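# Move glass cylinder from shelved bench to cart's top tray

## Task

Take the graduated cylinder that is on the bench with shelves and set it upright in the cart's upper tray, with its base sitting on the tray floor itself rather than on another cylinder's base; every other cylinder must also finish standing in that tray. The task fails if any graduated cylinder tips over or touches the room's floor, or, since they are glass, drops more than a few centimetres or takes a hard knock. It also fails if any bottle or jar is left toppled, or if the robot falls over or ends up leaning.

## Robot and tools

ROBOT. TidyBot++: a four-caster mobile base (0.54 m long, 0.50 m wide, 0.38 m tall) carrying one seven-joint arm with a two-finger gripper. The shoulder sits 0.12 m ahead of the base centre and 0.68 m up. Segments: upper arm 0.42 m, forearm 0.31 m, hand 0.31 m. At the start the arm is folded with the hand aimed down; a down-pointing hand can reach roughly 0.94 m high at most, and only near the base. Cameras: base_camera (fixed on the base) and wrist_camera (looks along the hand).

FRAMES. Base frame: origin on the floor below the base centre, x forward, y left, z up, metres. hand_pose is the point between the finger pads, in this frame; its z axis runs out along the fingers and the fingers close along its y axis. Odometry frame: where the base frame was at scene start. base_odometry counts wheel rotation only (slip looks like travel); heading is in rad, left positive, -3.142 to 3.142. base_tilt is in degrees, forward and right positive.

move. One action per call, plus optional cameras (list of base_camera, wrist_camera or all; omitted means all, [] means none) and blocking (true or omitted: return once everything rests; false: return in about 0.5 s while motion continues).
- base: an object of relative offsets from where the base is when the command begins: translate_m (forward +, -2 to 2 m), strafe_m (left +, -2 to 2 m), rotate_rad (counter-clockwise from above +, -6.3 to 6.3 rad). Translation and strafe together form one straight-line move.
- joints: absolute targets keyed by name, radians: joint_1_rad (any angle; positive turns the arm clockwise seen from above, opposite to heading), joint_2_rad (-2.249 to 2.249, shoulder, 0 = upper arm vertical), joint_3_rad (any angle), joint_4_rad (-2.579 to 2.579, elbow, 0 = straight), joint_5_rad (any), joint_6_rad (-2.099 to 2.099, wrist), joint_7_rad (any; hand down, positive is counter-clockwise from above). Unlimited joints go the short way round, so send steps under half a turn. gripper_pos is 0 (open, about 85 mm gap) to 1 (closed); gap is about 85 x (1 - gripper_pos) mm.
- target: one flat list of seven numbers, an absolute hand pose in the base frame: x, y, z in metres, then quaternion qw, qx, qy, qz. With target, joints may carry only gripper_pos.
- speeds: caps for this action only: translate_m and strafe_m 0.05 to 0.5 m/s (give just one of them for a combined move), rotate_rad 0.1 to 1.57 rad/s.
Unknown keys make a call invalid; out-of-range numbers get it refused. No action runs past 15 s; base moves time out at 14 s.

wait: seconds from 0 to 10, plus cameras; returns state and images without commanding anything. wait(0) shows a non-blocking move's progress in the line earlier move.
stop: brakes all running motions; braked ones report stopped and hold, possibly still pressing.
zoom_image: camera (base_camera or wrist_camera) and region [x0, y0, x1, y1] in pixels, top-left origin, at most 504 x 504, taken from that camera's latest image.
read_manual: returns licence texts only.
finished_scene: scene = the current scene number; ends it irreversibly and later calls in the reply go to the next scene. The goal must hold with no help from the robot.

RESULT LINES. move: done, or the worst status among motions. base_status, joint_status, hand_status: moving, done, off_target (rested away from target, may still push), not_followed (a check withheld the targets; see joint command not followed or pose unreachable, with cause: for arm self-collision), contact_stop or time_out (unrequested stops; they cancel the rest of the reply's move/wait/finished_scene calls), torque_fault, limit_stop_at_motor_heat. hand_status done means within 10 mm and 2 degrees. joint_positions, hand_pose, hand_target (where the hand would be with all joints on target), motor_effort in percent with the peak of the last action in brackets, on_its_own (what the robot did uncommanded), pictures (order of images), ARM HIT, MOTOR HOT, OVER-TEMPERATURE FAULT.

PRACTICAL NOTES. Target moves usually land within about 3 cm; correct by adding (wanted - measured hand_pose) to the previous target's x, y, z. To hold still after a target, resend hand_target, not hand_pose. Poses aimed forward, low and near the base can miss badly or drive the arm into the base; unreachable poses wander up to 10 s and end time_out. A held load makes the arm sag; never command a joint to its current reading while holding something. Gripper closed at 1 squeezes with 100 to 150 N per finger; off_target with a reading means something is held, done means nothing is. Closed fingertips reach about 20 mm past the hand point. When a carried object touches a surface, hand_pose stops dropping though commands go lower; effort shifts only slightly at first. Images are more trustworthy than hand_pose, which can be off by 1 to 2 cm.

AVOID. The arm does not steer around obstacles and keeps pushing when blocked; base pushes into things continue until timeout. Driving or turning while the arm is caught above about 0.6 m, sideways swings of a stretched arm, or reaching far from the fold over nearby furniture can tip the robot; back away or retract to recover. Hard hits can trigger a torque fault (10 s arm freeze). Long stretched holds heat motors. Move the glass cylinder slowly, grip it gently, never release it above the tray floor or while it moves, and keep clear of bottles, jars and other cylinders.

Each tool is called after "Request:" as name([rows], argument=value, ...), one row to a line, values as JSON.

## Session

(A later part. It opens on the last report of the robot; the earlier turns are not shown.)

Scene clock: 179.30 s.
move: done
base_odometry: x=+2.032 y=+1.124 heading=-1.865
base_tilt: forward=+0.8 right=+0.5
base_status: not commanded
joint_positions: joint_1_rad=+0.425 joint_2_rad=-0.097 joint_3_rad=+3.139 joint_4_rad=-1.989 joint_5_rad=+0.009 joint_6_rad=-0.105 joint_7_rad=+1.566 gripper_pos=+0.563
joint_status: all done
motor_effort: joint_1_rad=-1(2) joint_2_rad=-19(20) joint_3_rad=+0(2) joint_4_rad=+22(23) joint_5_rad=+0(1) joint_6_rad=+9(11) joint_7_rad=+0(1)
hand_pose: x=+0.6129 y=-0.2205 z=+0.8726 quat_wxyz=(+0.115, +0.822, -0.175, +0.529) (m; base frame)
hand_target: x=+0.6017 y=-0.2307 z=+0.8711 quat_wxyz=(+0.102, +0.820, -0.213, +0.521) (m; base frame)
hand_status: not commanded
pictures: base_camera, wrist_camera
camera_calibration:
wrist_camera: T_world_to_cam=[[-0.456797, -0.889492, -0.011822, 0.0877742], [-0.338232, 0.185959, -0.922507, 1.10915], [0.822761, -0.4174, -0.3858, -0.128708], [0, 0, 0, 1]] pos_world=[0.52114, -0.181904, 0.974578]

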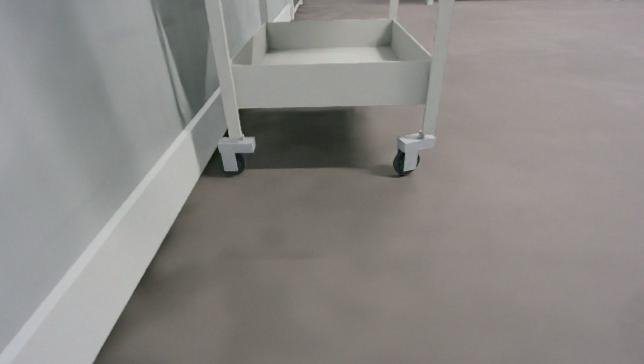

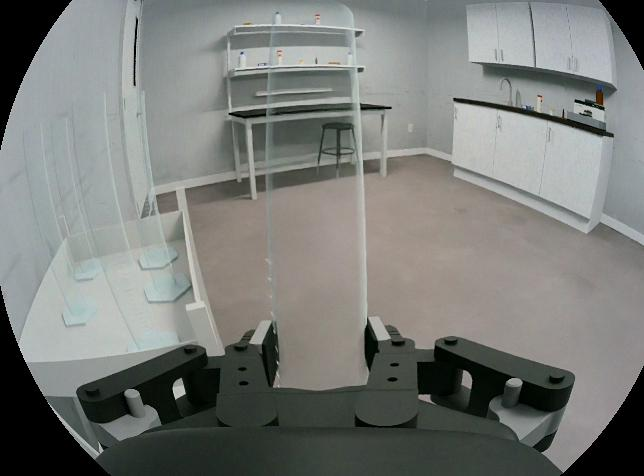

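Request:
move(base={"translate_m": 0.08, "strafe_m": -0.012}, speeds={"translate_m": 0.1}, joints={"joint_1_rad": 0.45, "joint_6_rad": -0.35})

Request:
zoom_image(camera="wrist_camera", region=[0, 130, 300, 430])

Scene clock: 203.87 s.
move: done
base_odometry: x=+1.997 y=+1.051 heading=-1.864
base_tilt: forward=+0.8 right=+0.5
base_status: done
joint_positions: joint_1_rad=+0.426 joint_2_rad=-0.097 joint_3_rad=+3.139 joint_4_rad=-1.990 joint_5_rad=+0.009 joint_6_rad=-0.324 joint_7_rad=+1.566 gripper_pos=+0.563
joint_status: all done
motor_effort: joint_1_rad=-1(2) joint_2_rad=-18(20) joint_3_rad=+0(1) joint_4_rad=+21(25) joint_5_rad=+0(1) joint_6_rad=+8(10) joint_7_rad=+0(1)
hand_pose: x=+0.5807 y=-0.2070 z=+0.8137 quat_wxyz=(+0.096, +0.875, -0.187, +0.436) (m; base frame)
hand_target: x=+0.5723 y=-0.2166 z=+0.8182 quat_wxyz=(+0.086, +0.867, -0.226, +0.435) (m; base frame)
hand_status: not commanded
pictures: base_camera, wrist_camera
camera_calibration:
wrist_camera: T_world_to_cam=[[-0.460091, -0.887871, 0.000653343, 0.0764647], [-0.512656, 0.265055, -0.816658, 1.07299], [0.724914, -0.376072, -0.577122, 0.101746], [0, 0, 0, 1]] pos_world=[0.511497, -0.178246, 0.934934]

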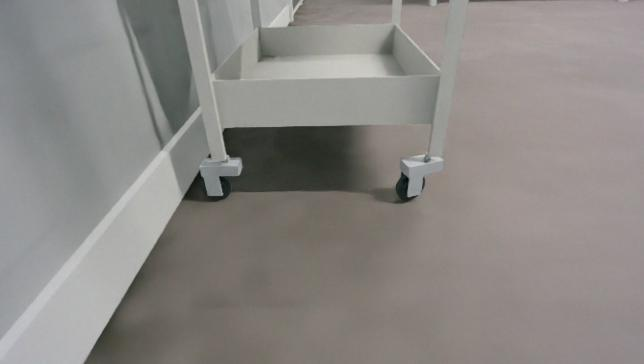

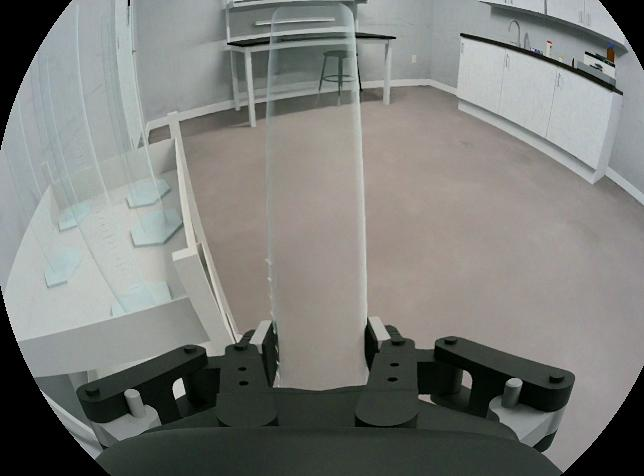

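Scaled by 1.680.

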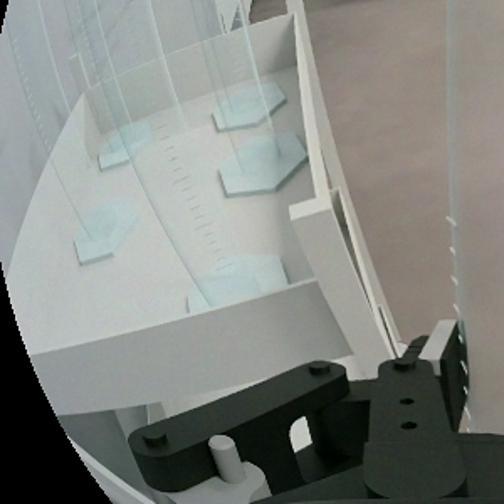

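Request:
move(base={"translate_m": -0.06}, speeds={"translate_m": 0.2}, joints={"joint_6_rad": 0.4}, cameras=[])

Request:
move(joints={"joint_1_rad": -0.16})

Scene clock: 223.50 s.
move: done
base_odometry: x=+2.014 y=+1.109 heading=-1.864
base_tilt: forward=+0.8 right=+0.5
base_status: done
joint_positions: joint_1_rad=+0.426 joint_2_rad=-0.098 joint_3_rad=+3.139 joint_4_rad=-1.985 joint_5_rad=+0.009 joint_6_rad=+0.317 joint_7_rad=+1.566 gripper_pos=+0.563
joint_status: all done
motor_effort: joint_1_rad=-1(2) joint_2_rad=-19(22) joint_3_rad=+0(1) joint_4_rad=+22(25) joint_5_rad=+0(1) joint_6_rad=+10(10) joint_7_rad=+0(0)
hand_pose: x=+0.6385 y=-0.2315 z=+1.0034 quat_wxyz=(+0.149, +0.691, -0.146, +0.692) (m; base frame)
hand_target: x=+0.6284 y=-0.2435 z=+1.0376 quat_wxyz=(+0.143, +0.650, -0.169, +0.727) (m; base frame)
hand_status: not commanded
pictures: none
No camera images: "cameras" was empty.

Scene clock: 225.33 s.
move: done
base_odometry: x=+2.014 y=+1.109 heading=-1.864
base_tilt: forward=+0.8 right=+0.6
base_status: not commanded
joint_positions: joint_1_rad=-0.136 joint_2_rad=-0.098 joint_3_rad=+3.138 joint_4_rad=-1.985 joint_5_rad=+0.009 joint_6_rad=+0.317 joint_7_rad=+1.566 gripper_pos=+0.563
joint_status: all done
motor_effort: joint_1_rad=+0(2) joint_2_rad=-20(20) joint_3_rad=+0(2) joint_4_rad=+23(24) joint_5_rad=+0(1) joint_6_rad=+10(10) joint_7_rad=+0(0)
hand_pose: x=+0.6819 y=+0.0811 z=+1.0034 quat_wxyz=(-0.049, +0.705, +0.051, +0.706) (m; base frame)
hand_target: x=+0.6760 y=+0.0922 z=+1.0376 quat_wxyz=(-0.082, +0.670, +0.034, +0.737) (m; base frame)
hand_status: not commanded
pictures: base_camera, wrist_camera
camera_calibration:
wrist_camera: T_world_to_cam=[[0.0996886, -0.994478, -0.032791, 0.0391861], [0.0277998, 0.0357259, -0.998975, 1.03636], [0.99463, 0.0986748, 0.0312077, -0.586629], [0, 0, 0, 1]] pos_world=[0.550762, 0.0598302, 1.05489]

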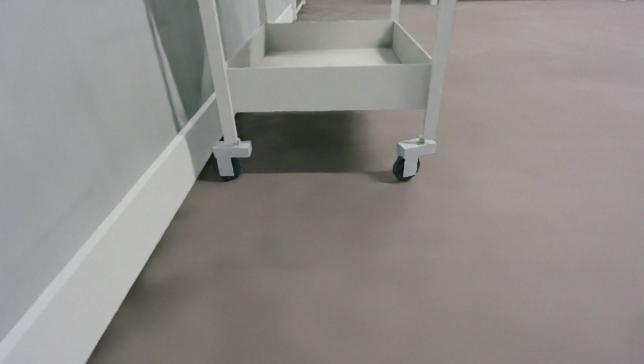

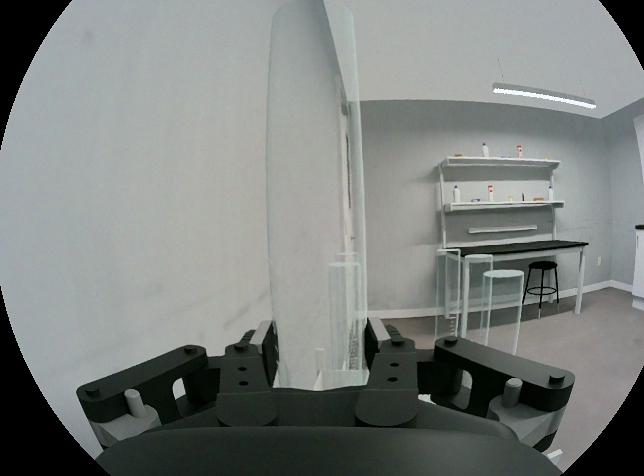

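Request:
move(base={"translate_m": 0.152}, speeds={"translate_m": 0.1})

Request:
zoom_image(camera="wrist_camera", region=[230, 250, 530, 400])

Scene clock: 231.37 s.
move: done
base_odometry: x=+1.970 y=+0.963 heading=-1.864
base_tilt: forward=+0.8 right=+0.5
base_status: done
joint_positions: joint_1_rad=-0.136 joint_2_rad=-0.096 joint_3_rad=+3.138 joint_4_rad=-1.985 joint_5_rad=+0.009 joint_6_rad=+0.317 joint_7_rad=+1.566 gripper_pos=+0.563
joint_status: not commanded
motor_effort: joint_1_rad=-1(1) joint_2_rad=-19(22) joint_3_rad=+0(1) joint_4_rad=+22(24) joint_5_rad=+0(1) joint_6_rad=+10(10) joint_7_rad=+0(0)
hand_pose: x=+0.6826 y=+0.0814 z=+1.0022 quat_wxyz=(-0.049, +0.705, +0.051, +0.705) (m; base frame)
hand_target: x=+0.6760 y=+0.0922 z=+1.0376 quat_wxyz=(-0.082, +0.670, +0.034, +0.737) (m; base frame)
hand_status: not commanded
pictures: base_camera, wrist_camera
camera_calibration:
wrist_camera: T_world_to_cam=[[0.100064, -0.994443, -0.032721, 0.0390942], [0.0258121, 0.0354695, -0.999037, 1.03659], [0.994646, 0.0991229, 0.0292179, -0.585331], [0, 0, 0, 1]] pos_world=[0.551529, 0.0601293, 1.05398]

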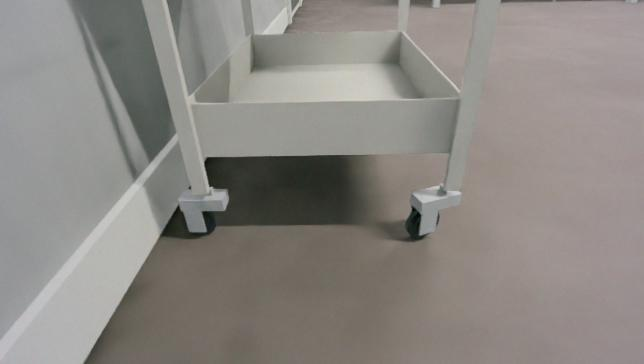

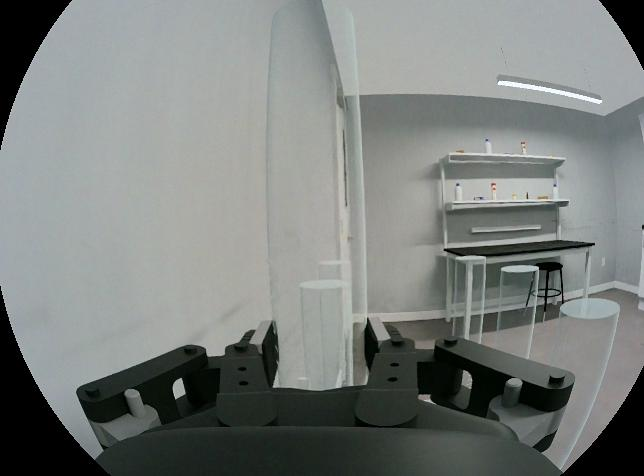

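Scaled by 1.680.

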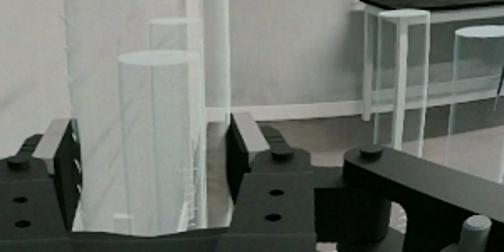

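Request:
move(joints={"joint_2_rad": -0.022, "joint_4_rad": -2.133, "joint_6_rad": 0.622}, cameras=["wrist_camera"])

Scene clock: 256.37 s.
move: done
base_odometry: x=+1.970 y=+0.963 heading=-1.864
base_tilt: forward=+0.8 right=+0.5
base_status: not commanded
joint_positions: joint_1_rad=-0.136 joint_2_rad=-0.016 joint_3_rad=+3.138 joint_4_rad=-2.135 joint_5_rad=+0.009 joint_6_rad=+0.532 joint_7_rad=+1.566 gripper_pos=+0.563
joint_status: all done
motor_effort: joint_1_rad=+0(1) joint_2_rad=-20(23) joint_3_rad=+0(0) joint_4_rad=+21(23) joint_5_rad=+0(1) joint_6_rad=+10(11) joint_7_rad=+0(1)
hand_pose: x=+0.6860 y=+0.0823 z=+0.9337 quat_wxyz=(-0.050, +0.711, +0.052, +0.700) (m; base frame)
hand_target: x=+0.6819 y=+0.0931 z=+0.9662 quat_wxyz=(-0.082, +0.677, +0.034, +0.731) (m; base frame)
hand_status: not commanded
pictures: wrist_camera
camera_calibration:
wrist_camera: T_world_to_cam=[[0.101241, -0.994308, -0.0331839, 0.037043], [0.0105228, 0.0344237, -0.999352, 0.978928], [0.994806, 0.100826, 0.013948, -0.572779], [0, 0, 0, 1]] pos_world=[0.555753, 0.0608848, 0.987512]

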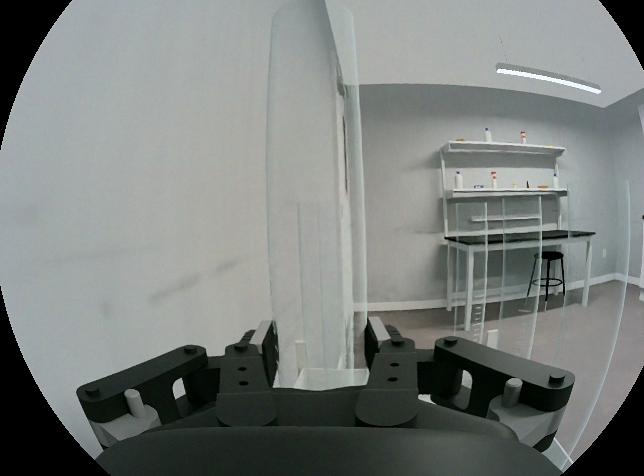

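Request:
move(joints={"joint_2_rad": 0.07, "joint_4_rad": -2.264, "joint_6_rad": 0.865}, cameras=["wrist_camera"])

Request:
zoom_image(camera="wrist_camera", region=[220, 280, 420, 400])

Scene clock: 261.17 s.
move: done
base_odometry: x=+1.970 y=+0.963 heading=-1.864
base_tilt: forward=+0.8 right=+0.5
base_status: not commanded
joint_positions: joint_1_rad=-0.136 joint_2_rad=+0.075 joint_3_rad=+3.138 joint_4_rad=-2.264 joint_5_rad=+0.009 joint_6_rad=+0.775 joint_7_rad=+1.566 gripper_pos=+0.563
joint_status: all done
motor_effort: joint_1_rad=-1(1) joint_2_rad=-21(24) joint_3_rad=+0(1) joint_4_rad=+18(21) joint_5_rad=+0(1) joint_6_rad=+10(11) joint_7_rad=+0(1)
hand_pose: x=+0.6818 y=+0.0822 z=+0.8850 quat_wxyz=(-0.051, +0.703, +0.052, +0.708) (m; base frame)
hand_target: x=+0.6777 y=+0.0924 z=+0.9159 quat_wxyz=(-0.082, +0.669, +0.034, +0.738) (m; base frame)
hand_status: not commanded
pictures: wrist_camera
camera_calibration:
wrist_camera: T_world_to_cam=[[0.103623, -0.99398, -0.0355915, 0.0361891], [0.0324703, 0.0391457, -0.998706, 0.914322], [0.994087, 0.102333, 0.0363312, -0.587373], [0, 0, 0, 1]] pos_world=[0.550461, 0.060287, 0.935767]

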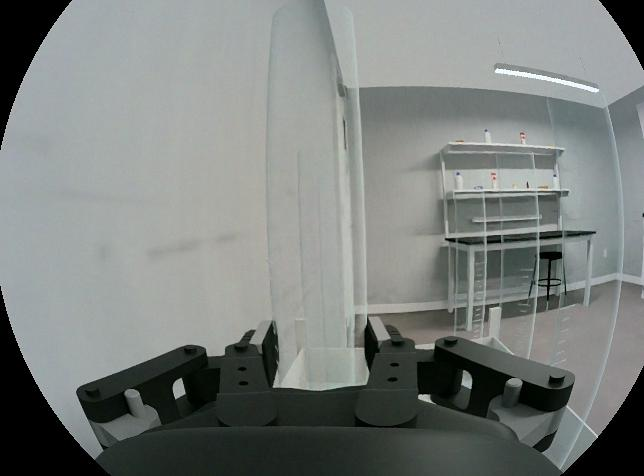

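Scaled by 2.520.

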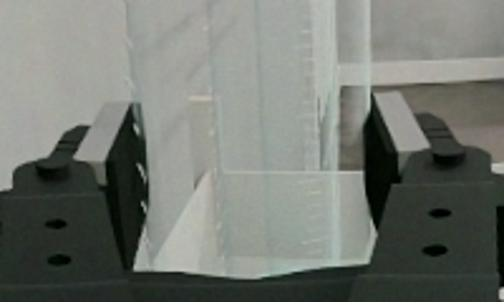

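Request:
move(joints={"joint_2_rad": 0.102, "joint_4_rad": -2.291, "joint_6_rad": 0.928}, cameras=["wrist_camera"])

Request:
move(joints={"joint_2_rad": 0.122, "joint_4_rad": -2.308, "joint_6_rad": 0.965}, cameras=["wrist_camera"])

Scene clock: 265.33 s.
move: done
base_odometry: x=+1.970 y=+0.963 heading=-1.864
base_tilt: forward=+0.8 right=+0.5
base_status: not commanded
joint_positions: joint_1_rad=-0.136 joint_2_rad=+0.101 joint_3_rad=+3.138 joint_4_rad=-2.289 joint_5_rad=+0.009 joint_6_rad=+0.846 joint_7_rad=+1.566 gripper_pos=+0.563
joint_status: all done
motor_effort: joint_1_rad=+0(1) joint_2_rad=-22(23) joint_3_rad=+0(1) joint_4_rad=+18(20) joint_5_rad=+0(0) joint_6_rad=+10(11) joint_7_rad=+0(0)
hand_pose: x=+0.6814 y=+0.0823 z=+0.8792 quat_wxyz=(-0.052, +0.696, +0.051, +0.715) (m; base frame)
hand_target: x=+0.6777 y=+0.0924 z=+0.9029 quat_wxyz=(-0.083, +0.668, +0.034, +0.739) (m; base frame)
hand_status: not commanded
pictures: wrist_camera
camera_calibration:
wrist_camera: T_world_to_cam=[[0.104775, -0.993813, -0.036842, 0.0363823], [0.0528062, 0.0425532, -0.997698, 0.893567], [0.993093, 0.102588, 0.056938, -0.604247], [0, 0, 0, 1]] pos_world=[0.549076, 0.0601218, 0.927255]

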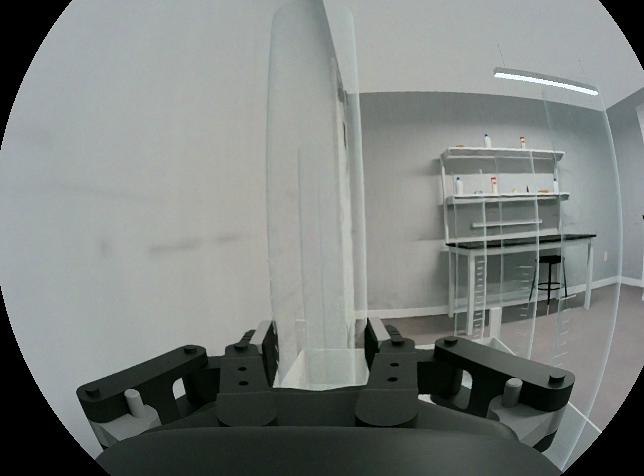

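Scene clock: 265.97 s.
move: done
base_odometry: x=+1.970 y=+0.963 heading=-1.864
base_tilt: forward=+0.8 right=+0.5
base_status: not commanded
joint_positions: joint_1_rad=-0.136 joint_2_rad=+0.120 joint_3_rad=+3.138 joint_4_rad=-2.305 joint_5_rad=+0.009 joint_6_rad=+0.884 joint_7_rad=+1.566 gripper_pos=+0.563
joint_status: all done
motor_effort: joint_1_rad=+0(1) joint_2_rad=-22(23) joint_3_rad=+0(0) joint_4_rad=+17(19) joint_5_rad=-1(1) joint_6_rad=+10(11) joint_7_rad=+0(0)
hand_pose: x=+0.6810 y=+0.0823 z=+0.8721 quat_wxyz=(-0.052, +0.694, +0.051, +0.716) (m; base frame)
hand_target: x=+0.6774 y=+0.0923 z=+0.8943 quat_wxyz=(-0.083, +0.668, +0.034, +0.739) (m; base frame)
hand_status: not commanded
pictures: wrist_camera
camera_calibration:
wrist_camera: T_world_to_cam=[[0.105094, -0.993764, -0.0372499, 0.0362921], [0.0558096, 0.043292, -0.997502, 0.884175], [0.992895, 0.102752, 0.0600113, -0.60602], [0, 0, 0, 1]] pos_world=[0.548555, 0.060058, 0.919686]

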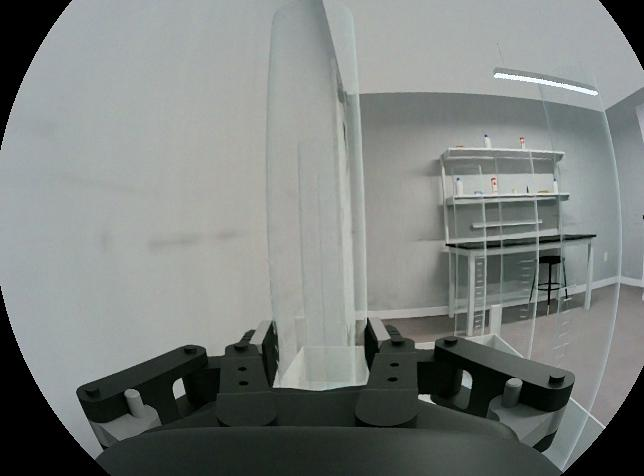

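Request:
move(joints={"joint_2_rad": 0.152, "joint_4_rad": -2.326, "joint_6_rad": 0.965}, cameras=["wrist_camera"])

Request:
zoom_image(camera="wrist_camera", region=[220, 280, 420, 400])

Scene clock: 270.47 s.
move: done
base_odometry: x=+1.970 y=+0.963 heading=-1.864
base_tilt: forward=+0.8 right=+0.5
base_status: not commanded
joint_positions: joint_1_rad=-0.136 joint_2_rad=+0.153 joint_3_rad=+3.138 joint_4_rad=-2.323 joint_5_rad=+0.009 joint_6_rad=+0.885 joint_7_rad=+1.566 gripper_pos=+0.563
joint_status: all done
motor_effort: joint_1_rad=-1(1) joint_2_rad=-23(24) joint_3_rad=+0(0) joint_4_rad=+16(18) joint_5_rad=+0(0) joint_6_rad=+10(11) joint_7_rad=+0(1)
hand_pose: x=+0.6823 y=+0.0824 z=+0.8444 quat_wxyz=(-0.051, +0.712, +0.052, +0.698) (m; base frame)
hand_target: x=+0.6795 y=+0.0927 z=+0.8681 quat_wxyz=(-0.081, +0.686, +0.034, +0.723) (m; base frame)
hand_status: not commanded
pictures: wrist_camera
camera_calibration:
wrist_camera: T_world_to_cam=[[0.103307, -0.994011, -0.0356267, 0.0351604], [0.00643377, 0.0364854, -0.999313, 0.892259], [0.994629, 0.103007, 0.0101644, -0.564764], [0, 0, 0, 1]] pos_world=[0.552358, 0.0605702, 0.898639]

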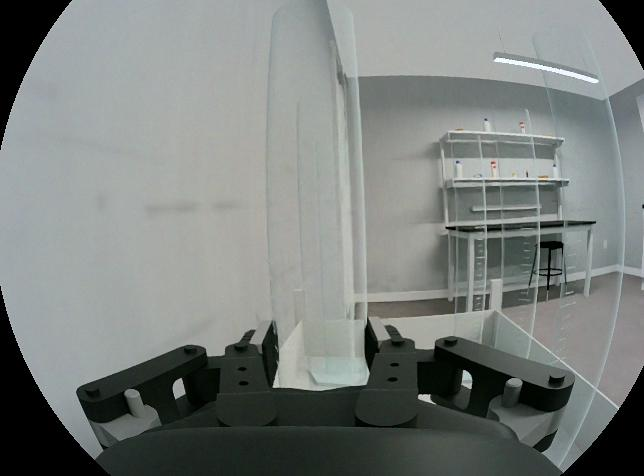

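Scaled by 2.520.

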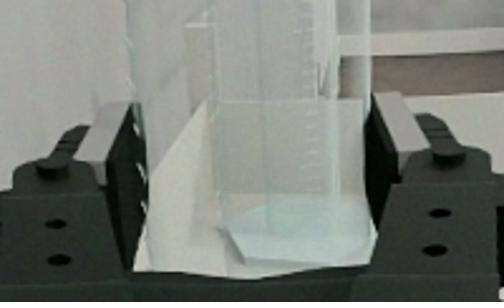

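Request:
move(joints={"joint_2_rad": 0.172, "joint_4_rad": -2.342, "joint_6_rad": 1.01}, cameras=["wrist_camera"])

Scene clock: 275.60 s.
move: done
base_odometry: x=+1.970 y=+0.963 heading=-1.864
base_tilt: forward=+0.8 right=+0.5
base_status: not commanded
joint_positions: joint_1_rad=-0.136 joint_2_rad=+0.168 joint_3_rad=+3.138 joint_4_rad=-2.338 joint_5_rad=+0.009 joint_6_rad=+0.932 joint_7_rad=+1.566 gripper_pos=+0.563
joint_status: all done
motor_effort: joint_1_rad=-1(1) joint_2_rad=-23(23) joint_3_rad=+0(0) joint_4_rad=+16(17) joint_5_rad=+0(1) joint_6_rad=+10(10) joint_7_rad=+0(0)
hand_pose: x=+0.6814 y=+0.0823 z=+0.8425 quat_wxyz=(-0.052, +0.706, +0.052, +0.704) (m; base frame)
hand_target: x=+0.6786 y=+0.0925 z=+0.8627 quat_wxyz=(-0.081, +0.682, +0.034, +0.726) (m; base frame)
hand_status: not commanded
pictures: wrist_camera
camera_calibration:
wrist_camera: T_world_to_cam=[[0.104104, -0.993894, -0.0365676, 0.0353647], [0.0222991, 0.0390907, -0.998987, 0.879137], [0.994316, 0.103183, 0.0262324, -0.577115], [0, 0, 0, 1]] pos_world=[0.55055, 0.060331, 0.894679]

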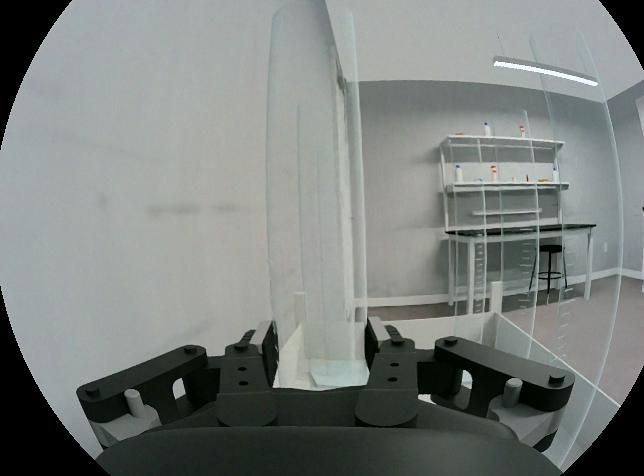

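Request:
move(joints={"joint_2_rad": 0.186, "joint_4_rad": -2.352, "joint_6_rad": 1.032}, cameras=[])

Request:
move(joints={"joint_2_rad": 0.198, "joint_4_rad": -2.36, "joint_6_rad": 1.05}, cameras=[])

Request:
move(joints={"joint_2_rad": 0.210, "joint_4_rad": -2.37, "joint_6_rad": 1.07}, cameras=["wrist_camera"])

Scene clock: 281.23 s.
move: done
base_odometry: x=+1.970 y=+0.963 heading=-1.864
base_tilt: forward=+0.8 right=+0.5
base_status: not commanded
joint_positions: joint_1_rad=-0.136 joint_2_rad=+0.177 joint_3_rad=+3.138 joint_4_rad=-2.344 joint_5_rad=+0.009 joint_6_rad=+0.957 joint_7_rad=+1.566 gripper_pos=+0.563
joint_status: all done
motor_effort: joint_1_rad=-1(1) joint_2_rad=-22(23) joint_3_rad=+0(1) joint_4_rad=+15(16) joint_5_rad=+0(1) joint_6_rad=+9(10) joint_7_rad=+0(0)
hand_pose: x=+0.6812 y=+0.0824 z=+0.8426 quat_wxyz=(-0.052, +0.703, +0.051, +0.708) (m; base frame)
hand_target: x=+0.6783 y=+0.0925 z=+0.8567 quat_wxyz=(-0.081, +0.683, +0.034, +0.725) (m; base frame)
hand_status: not commanded
pictures: none
No camera images: "cameras" was empty.

Scene clock: 281.77 s.
move: done
base_odometry: x=+1.970 y=+0.963 heading=-1.864
base_tilt: forward=+0.8 right=+0.5
base_status: not commanded
joint_positions: joint_1_rad=-0.136 joint_2_rad=+0.184 joint_3_rad=+3.138 joint_4_rad=-2.348 joint_5_rad=+0.009 joint_6_rad=+0.978 joint_7_rad=+1.566 gripper_pos=+0.563
joint_status: all done
motor_effort: joint_1_rad=+0(1) joint_2_rad=-21(23) joint_3_rad=+0(1) joint_4_rad=+14(16) joint_5_rad=+0(0) joint_6_rad=+9(9) joint_7_rad=+0(0)
hand_pose: x=+0.6811 y=+0.0824 z=+0.8426 quat_wxyz=(-0.052, +0.700, +0.051, +0.711) (m; base frame)
hand_target: x=+0.6781 y=+0.0924 z=+0.8516 quat_wxyz=(-0.081, +0.684, +0.034, +0.724) (m; base frame)
hand_status: not commanded
pictures: none
No camera images: "cameras" was empty.

Scene clock: 282.30 s.
move: done
base_odometry: x=+1.970 y=+0.963 heading=-1.864
base_tilt: forward=+0.8 right=+0.5
base_status: not commanded
joint_positions: joint_1_rad=-0.136 joint_2_rad=+0.192 joint_3_rad=+3.138 joint_4_rad=-2.355 joint_5_rad=+0.009 joint_6_rad=+1.003 joint_7_rad=+1.566 gripper_pos=+0.563
joint_status: all done
motor_effort: joint_1_rad=-1(1) joint_2_rad=-21(22) joint_3_rad=+0(1) joint_4_rad=+14(14) joint_5_rad=+0(1) joint_6_rad=+8(9) joint_7_rad=+0(0)
hand_pose: x=+0.6804 y=+0.0823 z=+0.8425 quat_wxyz=(-0.053, +0.696, +0.051, +0.714) (m; base frame)
hand_target: x=+0.6772 y=+0.0923 z=+0.8462 quat_wxyz=(-0.081, +0.684, +0.034, +0.724) (m; base frame)
hand_status: not commanded
pictures: wrist_camera
camera_calibration:
wrist_camera: T_world_to_cam=[[0.105521, -0.993684, -0.0381676, 0.0357853], [0.0516599, 0.0438078, -0.997703, 0.857714], [0.993074, 0.103307, 0.0559563, -0.600386], [0, 0, 0, 1]] pos_world=[0.548143, 0.0600086, 0.890705]

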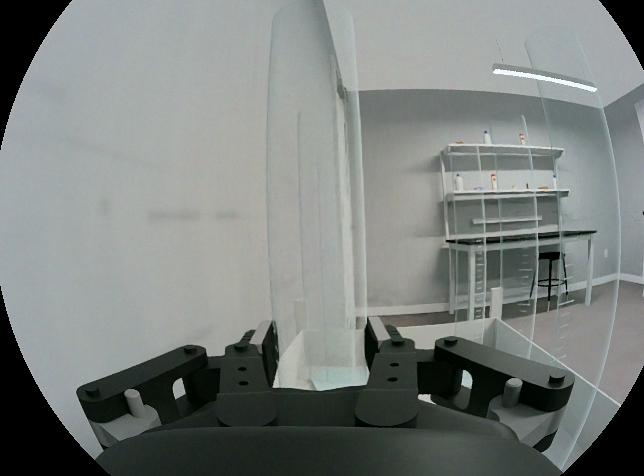

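Request:
move(joints={"joint_2_rad": 0.18, "joint_4_rad": -2.347, "joint_6_rad": 0.905}, cameras=["wrist_camera"])

Request:
zoom_image(camera="wrist_camera", region=[400, 0, 644, 476])

Scene clock: 286.43 s.
move: done
base_odometry: x=+1.970 y=+0.963 heading=-1.864
base_tilt: forward=+0.8 right=+0.5
base_status: not commanded
joint_positions: joint_1_rad=-0.136 joint_2_rad=+0.170 joint_3_rad=+3.138 joint_4_rad=-2.331 joint_5_rad=+0.009 joint_6_rad=+0.924 joint_7_rad=+1.566 gripper_pos=+0.563
joint_status: all done
motor_effort: joint_1_rad=+0(1) joint_2_rad=-19(21) joint_3_rad=+0(1) joint_4_rad=+12(15) joint_5_rad=+0(1) joint_6_rad=+6(8) joint_7_rad=+0(0)
hand_pose: x=+0.6833 y=+0.0828 z=+0.8422 quat_wxyz=(-0.052, +0.708, +0.052, +0.703) (m; base frame)
hand_target: x=+0.6789 y=+0.0926 z=+0.8230 quat_wxyz=(-0.077, +0.724, +0.036, +0.685) (m; base frame)
hand_status: not commanded
pictures: wrist_camera
camera_calibration:
wrist_camera: T_world_to_cam=[[0.10432, -0.993877, -0.0363993, 0.0353353], [0.0189067, 0.0385742, -0.999077, 0.881159], [0.994364, 0.103535, 0.022815, -0.576316], [0, 0, 0, 1]] pos_world=[0.552722, 0.0607981, 0.894781]

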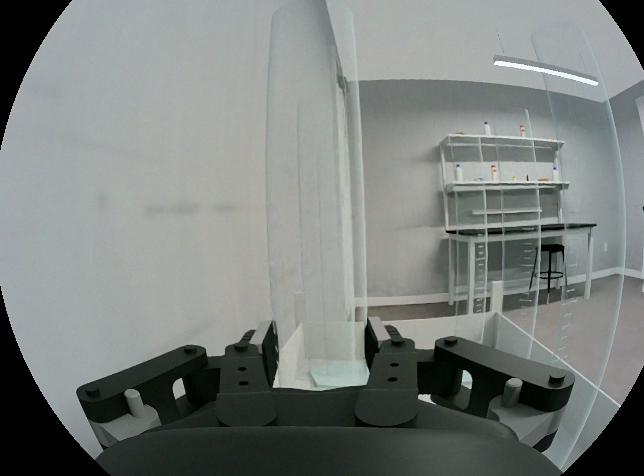

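Scaled by 1.059.

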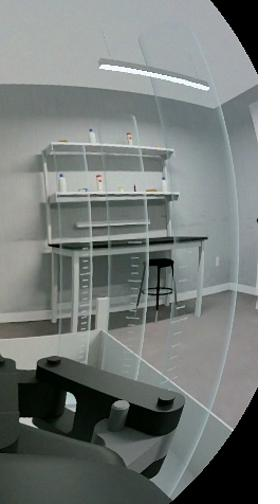

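Request:
move(joints={"joint_2_rad": 0.172, "joint_4_rad": -2.343, "joint_6_rad": 0.965}, cameras=[])

Request:
move(joints={"gripper_pos": 0.47}, cameras=["wrist_camera"])

Scene clock: 292.07 s.
move: done
base_odometry: x=+1.970 y=+0.963 heading=-1.864
base_tilt: forward=+0.8 right=+0.5
base_status: not commanded
joint_positions: joint_1_rad=-0.137 joint_2_rad=+0.172 joint_3_rad=+3.138 joint_4_rad=-2.338 joint_5_rad=+0.009 joint_6_rad=+0.936 joint_7_rad=+1.566 gripper_pos=+0.563
joint_status: all done
motor_effort: joint_1_rad=-1(1) joint_2_rad=-18(24) joint_3_rad=+0(0) joint_4_rad=+12(16) joint_5_rad=+0(1) joint_6_rad=+6(10) joint_7_rad=+0(0)
hand_pose: x=+0.6818 y=+0.0827 z=+0.8421 quat_wxyz=(-0.052, +0.706, +0.052, +0.704) (m; base frame)
hand_target: x=+0.6790 y=+0.0926 z=+0.8482 quat_wxyz=(-0.079, +0.699, +0.035, +0.710) (m; base frame)
hand_status: not commanded
pictures: none
No camera images: "cameras" was empty.

Scene clock: 292.67 s.
move: done
base_odometry: x=+1.970 y=+0.963 heading=-1.864
base_tilt: forward=+0.8 right=+0.5
base_status: not commanded
joint_positions: joint_1_rad=-0.137 joint_2_rad=+0.172 joint_3_rad=+3.138 joint_4_rad=-2.337 joint_5_rad=+0.009 joint_6_rad=+0.936 joint_7_rad=+1.566 gripper_pos=+0.470
joint_status: all done
motor_effort: joint_1_rad=-1(1) joint_2_rad=-21(22) joint_3_rad=+0(1) joint_4_rad=+14(15) joint_5_rad=+0(1) joint_6_rad=+8(10) joint_7_rad=+0(1)
hand_pose: x=+0.6819 y=+0.0827 z=+0.8424 quat_wxyz=(-0.052, +0.706, +0.052, +0.705) (m; base frame)
hand_target: x=+0.6790 y=+0.0926 z=+0.8482 quat_wxyz=(-0.079, +0.699, +0.035, +0.710) (m; base frame)
hand_status: not commanded
pictures: wrist_camera
camera_calibration:
wrist_camera: T_world_to_cam=[[0.104717, -0.993826, -0.0366749, 0.0353505], [0.024089, 0.0394016, -0.998933, 0.877636], [0.99421, 0.103721, 0.0280662, -0.579197], [0, 0, 0, 1]] pos_world=[0.551001, 0.0606271, 0.894252]

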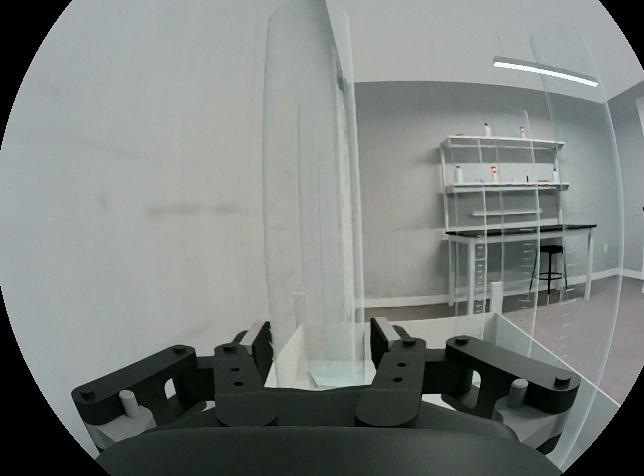

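Request:
move(joints={"gripper_pos": 0.38}, cameras=[])

Request:
move(base={"translate_m": -0.2, "strafe_m": -0.029}, speeds={"translate_m": 0.08})

Request:
zoom_image(camera="wrist_camera", region=[180, 50, 560, 400])

Scene clock: 296.13 s.
move: done
base_odometry: x=+1.970 y=+0.963 heading=-1.864
base_tilt: forward=+0.8 right=+0.5
base_status: not commanded
joint_positions: joint_1_rad=-0.137 joint_2_rad=+0.172 joint_3_rad=+3.138 joint_4_rad=-2.337 joint_5_rad=+0.009 joint_6_rad=+0.936 joint_7_rad=+1.566 gripper_pos=+0.380
joint_status: all done
motor_effort: joint_1_rad=-1(1) joint_2_rad=-21(21) joint_3_rad=+0(0) joint_4_rad=+13(15) joint_5_rad=+0(1) joint_6_rad=+8(8) joint_7_rad=+0(0)
hand_pose: x=+0.6819 y=+0.0827 z=+0.8424 quat_wxyz=(-0.052, +0.706, +0.052, +0.705) (m; base frame)
hand_target: x=+0.6790 y=+0.0926 z=+0.8482 quat_wxyz=(-0.079, +0.699, +0.035, +0.710) (m; base frame)
hand_status: not commanded
pictures: none
No camera images: "cameras" was empty.

Scene clock: 299.17 s.
move: done
base_odometry: x=+2.000 y=+1.163 heading=-1.864
base_tilt: forward=+0.8 right=+0.5
base_status: done
joint_positions: joint_1_rad=-0.137 joint_2_rad=+0.172 joint_3_rad=+3.138 joint_4_rad=-2.337 joint_5_rad=+0.009 joint_6_rad=+0.936 joint_7_rad=+1.566 gripper_pos=+0.380
joint_status: not commanded
motor_effort: joint_1_rad=+0(1) joint_2_rad=-21(24) joint_3_rad=+0(1) joint_4_rad=+14(15) joint_5_rad=+0(1) joint_6_rad=+8(8) joint_7_rad=+0(1)
hand_pose: x=+0.6819 y=+0.0828 z=+0.8421 quat_wxyz=(-0.052, +0.706, +0.052, +0.704) (m; base frame)
hand_target: x=+0.6790 y=+0.0926 z=+0.8482 quat_wxyz=(-0.079, +0.699, +0.035, +0.710) (m; base frame)
hand_status: not commanded
pictures: base_camera, wrist_camera
camera_calibration:
wrist_camera: T_world_to_cam=[[0.10479, -0.993818, -0.0366628, 0.0353331], [0.0237074, 0.0393516, -0.998944, 0.877692], [0.994212, 0.103811, 0.0276846, -0.578925], [0, 0, 0, 1]] pos_world=[0.551064, 0.0606746, 0.894088]

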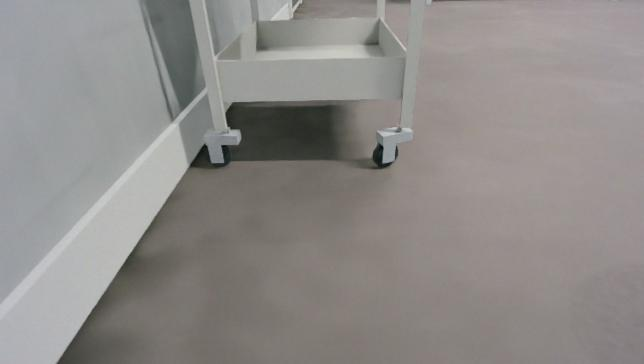

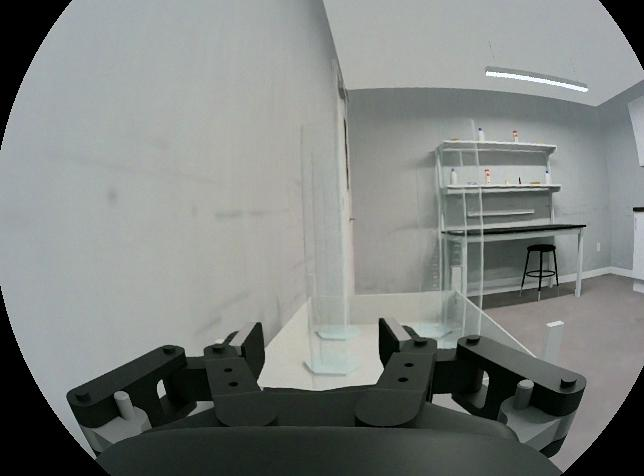

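Scaled by 1.326.

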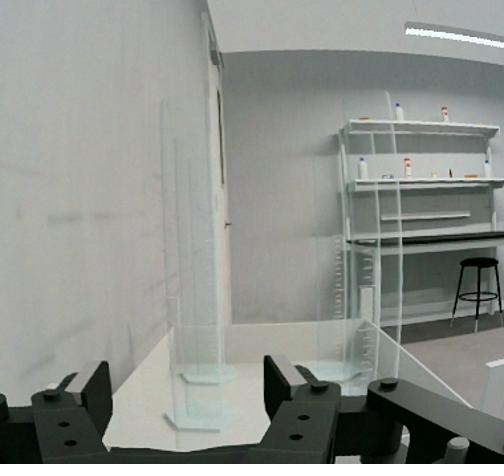

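Request:
move(joints={"joint_2_rad": -0.25, "joint_4_rad": -2.0, "joint_6_rad": -0.3, "joint_1_rad": 0.0})

Request:
zoom_image(camera="wrist_camera", region=[150, 0, 450, 300])

Scene clock: 304.57 s.
move: done
base_odometry: x=+2.000 y=+1.163 heading=-1.864
base_tilt: forward=+0.8 right=+0.5
base_status: not commanded
joint_positions: joint_1_rad=-0.027 joint_2_rad=-0.242 joint_3_rad=+3.138 joint_4_rad=-2.008 joint_5_rad=+0.009 joint_6_rad=-0.242 joint_7_rad=+1.566 gripper_pos=+0.380
joint_status: all done
motor_effort: joint_1_rad=-1(1) joint_2_rad=-12(22) joint_3_rad=+0(0) joint_4_rad=+19(21) joint_5_rad=+0(1) joint_6_rad=+7(9) joint_7_rad=+0(1)
hand_pose: x=+0.6084 y=+0.0158 z=+0.8979 quat_wxyz=(-0.006, +0.843, +0.014, +0.537) (m; base frame)
hand_target: x=+0.6004 y=+0.0022 z=+0.8899 quat_wxyz=(-0.016, +0.854, -0.025, +0.519) (m; base frame)
hand_status: not commanded
pictures: base_camera, wrist_camera
camera_calibration:
wrist_camera: T_world_to_cam=[[-0.0231561, -0.999677, -0.0104579, 0.0329334], [-0.394775, 0.018754, -0.918586, 1.1205], [0.918486, -0.0171424, -0.395082, -0.0727936], [0, 0, 0, 1]] pos_world=[0.509967, 0.0106612, 1.00086]

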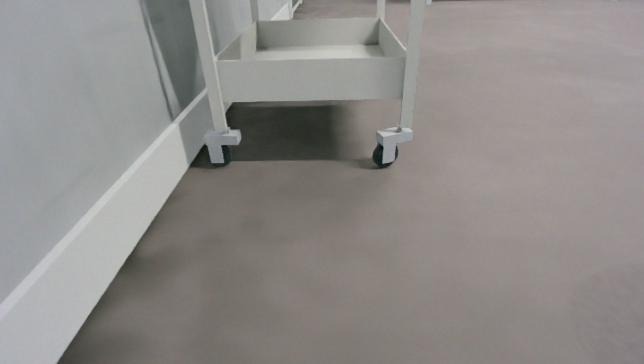

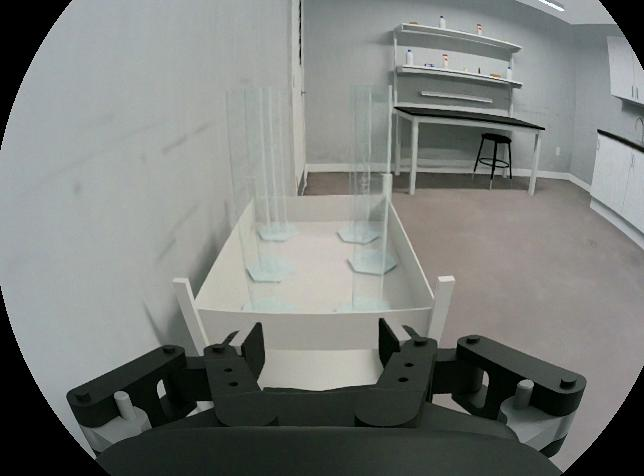

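Scaled by 1.680.

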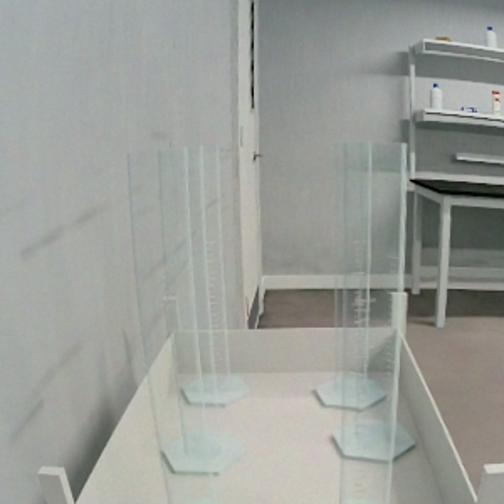

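Request:
finished_scene(scene=1)

The scene is finished: the task was done.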